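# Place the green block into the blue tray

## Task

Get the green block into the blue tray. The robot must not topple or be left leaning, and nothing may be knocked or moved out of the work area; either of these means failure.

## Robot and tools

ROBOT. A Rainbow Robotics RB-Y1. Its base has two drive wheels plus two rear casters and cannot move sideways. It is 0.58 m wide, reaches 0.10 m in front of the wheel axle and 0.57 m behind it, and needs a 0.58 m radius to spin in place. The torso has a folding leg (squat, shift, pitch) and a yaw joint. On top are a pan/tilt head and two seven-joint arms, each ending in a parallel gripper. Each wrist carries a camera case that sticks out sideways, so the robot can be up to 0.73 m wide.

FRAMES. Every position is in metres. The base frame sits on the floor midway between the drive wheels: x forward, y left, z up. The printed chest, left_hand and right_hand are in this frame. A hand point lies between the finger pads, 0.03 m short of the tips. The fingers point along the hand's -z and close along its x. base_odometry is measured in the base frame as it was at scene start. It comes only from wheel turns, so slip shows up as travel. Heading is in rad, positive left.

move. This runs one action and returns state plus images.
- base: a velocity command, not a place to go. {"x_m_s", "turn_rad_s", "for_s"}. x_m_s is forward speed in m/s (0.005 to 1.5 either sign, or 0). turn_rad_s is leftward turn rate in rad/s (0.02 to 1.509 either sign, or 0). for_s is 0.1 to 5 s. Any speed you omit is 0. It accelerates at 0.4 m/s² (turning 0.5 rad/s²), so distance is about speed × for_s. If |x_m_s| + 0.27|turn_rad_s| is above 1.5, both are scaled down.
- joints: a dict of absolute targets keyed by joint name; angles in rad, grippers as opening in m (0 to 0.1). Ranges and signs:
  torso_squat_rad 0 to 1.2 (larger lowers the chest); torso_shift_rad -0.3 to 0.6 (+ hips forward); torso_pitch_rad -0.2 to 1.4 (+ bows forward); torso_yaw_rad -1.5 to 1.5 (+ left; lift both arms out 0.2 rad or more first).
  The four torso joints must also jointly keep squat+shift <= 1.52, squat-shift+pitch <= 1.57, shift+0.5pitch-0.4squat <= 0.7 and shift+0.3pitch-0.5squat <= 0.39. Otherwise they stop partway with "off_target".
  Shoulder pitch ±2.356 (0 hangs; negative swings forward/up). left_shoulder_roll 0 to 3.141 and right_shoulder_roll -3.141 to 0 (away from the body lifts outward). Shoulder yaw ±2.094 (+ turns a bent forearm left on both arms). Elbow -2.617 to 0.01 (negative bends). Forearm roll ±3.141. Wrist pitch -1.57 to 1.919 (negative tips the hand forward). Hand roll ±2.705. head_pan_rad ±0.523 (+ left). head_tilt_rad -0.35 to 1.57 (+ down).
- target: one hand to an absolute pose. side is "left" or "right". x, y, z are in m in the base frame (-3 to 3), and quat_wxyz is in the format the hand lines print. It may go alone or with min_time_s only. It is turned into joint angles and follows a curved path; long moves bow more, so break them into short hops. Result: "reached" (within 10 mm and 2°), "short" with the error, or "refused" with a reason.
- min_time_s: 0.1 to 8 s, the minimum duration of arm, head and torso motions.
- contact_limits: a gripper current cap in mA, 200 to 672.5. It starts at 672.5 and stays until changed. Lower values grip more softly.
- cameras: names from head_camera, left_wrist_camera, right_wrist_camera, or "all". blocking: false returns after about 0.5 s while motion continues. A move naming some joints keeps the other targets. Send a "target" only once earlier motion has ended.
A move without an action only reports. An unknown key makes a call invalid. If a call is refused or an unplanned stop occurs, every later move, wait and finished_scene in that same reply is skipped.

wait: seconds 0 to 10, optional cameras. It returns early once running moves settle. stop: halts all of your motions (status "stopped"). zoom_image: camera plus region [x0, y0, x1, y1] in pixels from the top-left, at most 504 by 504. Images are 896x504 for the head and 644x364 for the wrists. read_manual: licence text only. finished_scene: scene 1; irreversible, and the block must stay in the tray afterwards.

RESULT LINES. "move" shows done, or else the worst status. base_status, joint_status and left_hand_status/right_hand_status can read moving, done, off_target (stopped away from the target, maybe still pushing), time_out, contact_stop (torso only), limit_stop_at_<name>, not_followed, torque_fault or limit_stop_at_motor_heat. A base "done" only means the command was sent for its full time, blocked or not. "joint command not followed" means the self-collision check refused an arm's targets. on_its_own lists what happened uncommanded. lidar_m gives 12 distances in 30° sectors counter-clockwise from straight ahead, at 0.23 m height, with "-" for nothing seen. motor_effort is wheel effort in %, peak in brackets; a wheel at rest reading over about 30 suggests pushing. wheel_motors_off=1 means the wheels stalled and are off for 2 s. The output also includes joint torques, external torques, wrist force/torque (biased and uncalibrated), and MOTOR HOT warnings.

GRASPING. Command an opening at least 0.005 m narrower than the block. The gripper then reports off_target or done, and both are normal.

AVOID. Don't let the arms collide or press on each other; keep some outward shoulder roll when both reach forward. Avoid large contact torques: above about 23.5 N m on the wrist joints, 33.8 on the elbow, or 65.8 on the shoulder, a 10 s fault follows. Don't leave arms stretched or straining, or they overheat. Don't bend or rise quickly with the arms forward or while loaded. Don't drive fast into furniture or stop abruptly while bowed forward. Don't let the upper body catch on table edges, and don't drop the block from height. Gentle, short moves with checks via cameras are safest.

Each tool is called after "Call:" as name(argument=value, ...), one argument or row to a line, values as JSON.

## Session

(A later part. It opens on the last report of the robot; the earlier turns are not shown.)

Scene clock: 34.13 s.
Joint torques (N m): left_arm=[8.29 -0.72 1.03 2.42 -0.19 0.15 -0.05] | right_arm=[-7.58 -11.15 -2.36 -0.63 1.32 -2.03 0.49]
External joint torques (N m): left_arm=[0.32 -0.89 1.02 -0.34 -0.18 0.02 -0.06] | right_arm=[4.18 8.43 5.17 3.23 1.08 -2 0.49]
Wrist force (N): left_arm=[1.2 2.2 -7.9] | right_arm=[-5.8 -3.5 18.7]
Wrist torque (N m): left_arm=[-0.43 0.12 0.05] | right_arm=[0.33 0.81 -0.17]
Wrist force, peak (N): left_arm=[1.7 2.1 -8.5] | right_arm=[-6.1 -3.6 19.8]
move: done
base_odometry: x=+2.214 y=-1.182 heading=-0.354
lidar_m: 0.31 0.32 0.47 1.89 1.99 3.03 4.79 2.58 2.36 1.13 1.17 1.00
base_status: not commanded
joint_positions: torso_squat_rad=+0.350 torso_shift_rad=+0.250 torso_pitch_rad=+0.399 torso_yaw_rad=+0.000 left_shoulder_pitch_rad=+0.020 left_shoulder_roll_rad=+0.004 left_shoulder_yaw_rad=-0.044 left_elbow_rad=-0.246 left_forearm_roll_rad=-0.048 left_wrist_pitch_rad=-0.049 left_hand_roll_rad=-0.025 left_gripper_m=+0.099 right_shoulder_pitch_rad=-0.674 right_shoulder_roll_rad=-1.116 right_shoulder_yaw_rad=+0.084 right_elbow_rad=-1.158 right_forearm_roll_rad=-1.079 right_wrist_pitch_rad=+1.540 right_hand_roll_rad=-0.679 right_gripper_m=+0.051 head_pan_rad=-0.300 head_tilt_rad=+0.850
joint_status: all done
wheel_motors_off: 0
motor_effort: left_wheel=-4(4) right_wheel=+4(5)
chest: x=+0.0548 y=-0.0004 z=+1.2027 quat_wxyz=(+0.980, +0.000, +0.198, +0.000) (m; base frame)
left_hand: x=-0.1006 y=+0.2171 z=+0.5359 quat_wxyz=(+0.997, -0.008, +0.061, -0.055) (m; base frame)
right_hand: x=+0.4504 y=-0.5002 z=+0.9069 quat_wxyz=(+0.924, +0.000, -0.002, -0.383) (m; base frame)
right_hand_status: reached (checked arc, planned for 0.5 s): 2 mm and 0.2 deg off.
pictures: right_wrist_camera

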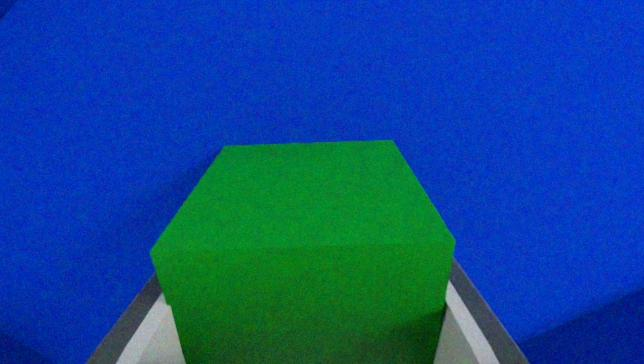

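Contact at ~.908. Relieve slightly, then release and rise.

Call:
move(
  target={"side":"right","x":0.45,"y":-0.50,"z":0.9085,"quat_wxyz":[0.924,0,0,-0.383]},
)

Call:
move(
  joints={"right_gripper_m":0.085},
)

Call:
move(
  target={"side":"right","x":0.45,"y":-0.50,"z":1.02,"quat_wxyz":[0.924,0,0,-0.383]},
  cameras=["right_wrist_camera","head_camera"],
)

Scene clock: 36.23 s.
Joint torques (N m): left_arm=[8.27 -0.43 0.78 2.62 -0.18 0.07 0.07] | right_arm=[-9.43 -16.57 -6.65 -2.67 0.25 -0.5 0.45]
External joint torques (N m): left_arm=[0.28 -0.61 0.77 -0.15 -0.18 -0.06 0.07] | right_arm=[2.33 3.02 0.88 1.18 0.01 -0.48 0.45]
Wrist force (N): left_arm=[1.3 1.9 -7.7] | right_arm=[-0.5 -0.7 -4.4]
Wrist torque (N m): left_arm=[-0.39 0.13 0.07] | right_arm=[0.28 0.27 -0.15]
Wrist force, peak (N): left_arm=[1.4 1.8 -8.6] | right_arm=[-5.7 -3.5 18.7]
move: done
base_odometry: x=+2.214 y=-1.182 heading=-0.354
lidar_m: 0.31 0.34 0.48 1.90 2.01 3.03 4.80 2.59 2.34 1.16 1.17 1.01
base_status: not commanded
joint_positions: torso_squat_rad=+0.350 torso_shift_rad=+0.250 torso_pitch_rad=+0.400 torso_yaw_rad=+0.000 left_shoulder_pitch_rad=+0.020 left_shoulder_roll_rad=+0.004 left_shoulder_yaw_rad=-0.044 left_elbow_rad=-0.246 left_forearm_roll_rad=-0.048 left_wrist_pitch_rad=-0.049 left_hand_roll_rad=-0.025 left_gripper_m=+0.099 right_shoulder_pitch_rad=-0.676 right_shoulder_roll_rad=-1.119 right_shoulder_yaw_rad=+0.083 right_elbow_rad=-1.159 right_forearm_roll_rad=-1.081 right_wrist_pitch_rad=+1.546 right_hand_roll_rad=-0.680 right_gripper_m=+0.051 head_pan_rad=-0.300 head_tilt_rad=+0.850
joint_status: all done
wheel_motors_off: 0
motor_effort: left_wheel=-4(4) right_wheel=+3(6)
chest: x=+0.0551 y=-0.0005 z=+1.2026 quat_wxyz=(+0.980, +0.000, +0.199, +0.000) (m; base frame)
left_hand: x=-0.1006 y=+0.2171 z=+0.5360 quat_wxyz=(+0.997, -0.008, +0.062, -0.055) (m; base frame)
right_hand: x=+0.4504 y=-0.5001 z=+0.9083 quat_wxyz=(+0.924, +0.000, +0.000, -0.383) (m; base frame)
right_hand_status: reached (checked arc, planned for 0.1 s): 0 mm and 0.0 deg off.
pictures: none

Scene clock: 37.10 s.
Joint torques (N m): left_arm=[8.47 -0.17 0.87 2.4 -0.14 0.15 0.08] | right_arm=[-10.19 -16.67 -6.26 -3.06 0.35 -0.38 0.29]
External joint torques (N m): left_arm=[0.48 -0.35 0.85 -0.37 -0.14 0.02 0.07] | right_arm=[1.57 2.92 1.28 0.8 0.12 -0.37 0.29]
Wrist force (N): left_arm=[2.0 2.1 -7.8] | right_arm=[0.1 -0.6 -7.0]
Wrist torque (N m): left_arm=[-0.39 0.22 0.06] | right_arm=[0.18 0.23 -0.15]
Wrist force, peak (N): left_arm=[1.8 2.2 -8.4] | right_arm=[0.1 -0.7 -7.3]
move: done
base_odometry: x=+2.214 y=-1.182 heading=-0.354
lidar_m: 0.31 0.33 0.46 1.90 2.00 3.01 4.79 2.59 2.33 1.14 1.17 0.98
base_status: not commanded
joint_positions: torso_squat_rad=+0.350 torso_shift_rad=+0.250 torso_pitch_rad=+0.400 torso_yaw_rad=+0.000 left_shoulder_pitch_rad=+0.020 left_shoulder_roll_rad=+0.004 left_shoulder_yaw_rad=-0.044 left_elbow_rad=-0.246 left_forearm_roll_rad=-0.048 left_wrist_pitch_rad=-0.049 left_hand_roll_rad=-0.025 left_gripper_m=+0.099 right_shoulder_pitch_rad=-0.676 right_shoulder_roll_rad=-1.118 right_shoulder_yaw_rad=+0.083 right_elbow_rad=-1.159 right_forearm_roll_rad=-1.081 right_wrist_pitch_rad=+1.546 right_hand_roll_rad=-0.680 right_gripper_m=+0.085 head_pan_rad=-0.300 head_tilt_rad=+0.850
joint_status: all done
wheel_motors_off: 0
motor_effort: left_wheel=-4(4) right_wheel=+3(4)
chest: x=+0.0551 y=-0.0006 z=+1.2026 quat_wxyz=(+0.980, +0.000, +0.199, +0.000) (m; base frame)
left_hand: x=-0.1006 y=+0.2171 z=+0.5360 quat_wxyz=(+0.997, -0.008, +0.062, -0.055) (m; base frame)
right_hand: x=+0.4504 y=-0.5001 z=+0.9082 quat_wxyz=(+0.924, +0.000, +0.000, -0.383) (m; base frame)
pictures: none

Scene clock: 38.07 s.
Joint torques (N m): left_arm=[8.16 -0.26 0.85 2.53 -0.17 0.15 0.14] | right_arm=[-10.31 -17.66 -8.83 -2.92 0.14 -0.16 0.23]
External joint torques (N m): left_arm=[0.17 -0.44 0.83 -0.25 -0.16 0.02 0.14] | right_arm=[1.37 2.45 -0.48 0.26 -0.08 -0.15 0.23]
Wrist force (N): left_arm=[1.4 2.3 -8.3] | right_arm=[0.2 -0.6 -7.2]
Wrist torque (N m): left_arm=[-0.45 0.16 0.03] | right_arm=[0.20 0.27 -0.14]
Wrist force, peak (N): left_arm=[1.6 1.9 -8.4] | right_arm=[-0.2 -0.9 -8.9]
move: done
base_odometry: x=+2.214 y=-1.182 heading=-0.354
lidar_m: 0.30 0.34 0.47 1.90 2.00 3.03 4.78 2.59 2.35 1.14 1.15 0.99
base_status: not commanded
joint_positions: torso_squat_rad=+0.350 torso_shift_rad=+0.250 torso_pitch_rad=+0.400 torso_yaw_rad=+0.000 left_shoulder_pitch_rad=+0.020 left_shoulder_roll_rad=+0.004 left_shoulder_yaw_rad=-0.044 left_elbow_rad=-0.246 left_forearm_roll_rad=-0.048 left_wrist_pitch_rad=-0.049 left_hand_roll_rad=-0.025 left_gripper_m=+0.099 right_shoulder_pitch_rad=-0.716 right_shoulder_roll_rad=-1.289 right_shoulder_yaw_rad=-0.019 right_elbow_rad=-1.312 right_forearm_roll_rad=-1.208 right_wrist_pitch_rad=+1.783 right_hand_roll_rad=-0.763 right_gripper_m=+0.085 head_pan_rad=-0.300 head_tilt_rad=+0.850
joint_status: all done
wheel_motors_off: 0
motor_effort: left_wheel=-4(4) right_wheel=+3(5)
chest: x=+0.0552 y=-0.0006 z=+1.2026 quat_wxyz=(+0.980, +0.000, +0.199, +0.000) (m; base frame)
left_hand: x=-0.1006 y=+0.2171 z=+0.5360 quat_wxyz=(+0.997, -0.008, +0.062, -0.055) (m; base frame)
right_hand: x=+0.4501 y=-0.5001 z=+1.0199 quat_wxyz=(+0.924, +0.000, +0.000, -0.383) (m; base frame)
right_hand_status: reached (checked arc, planned for 0.5 s): 0 mm and 0.0 deg off.
pictures: head_camera, right_wrist_camera

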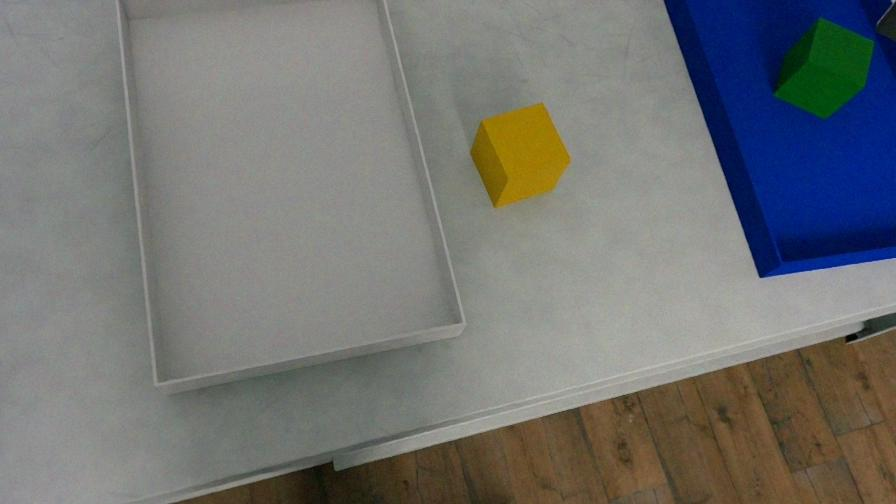

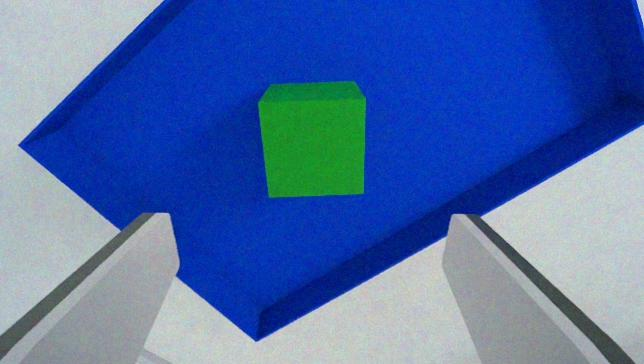

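Call:
finished_scene(
)

The scene is finished: the task was done.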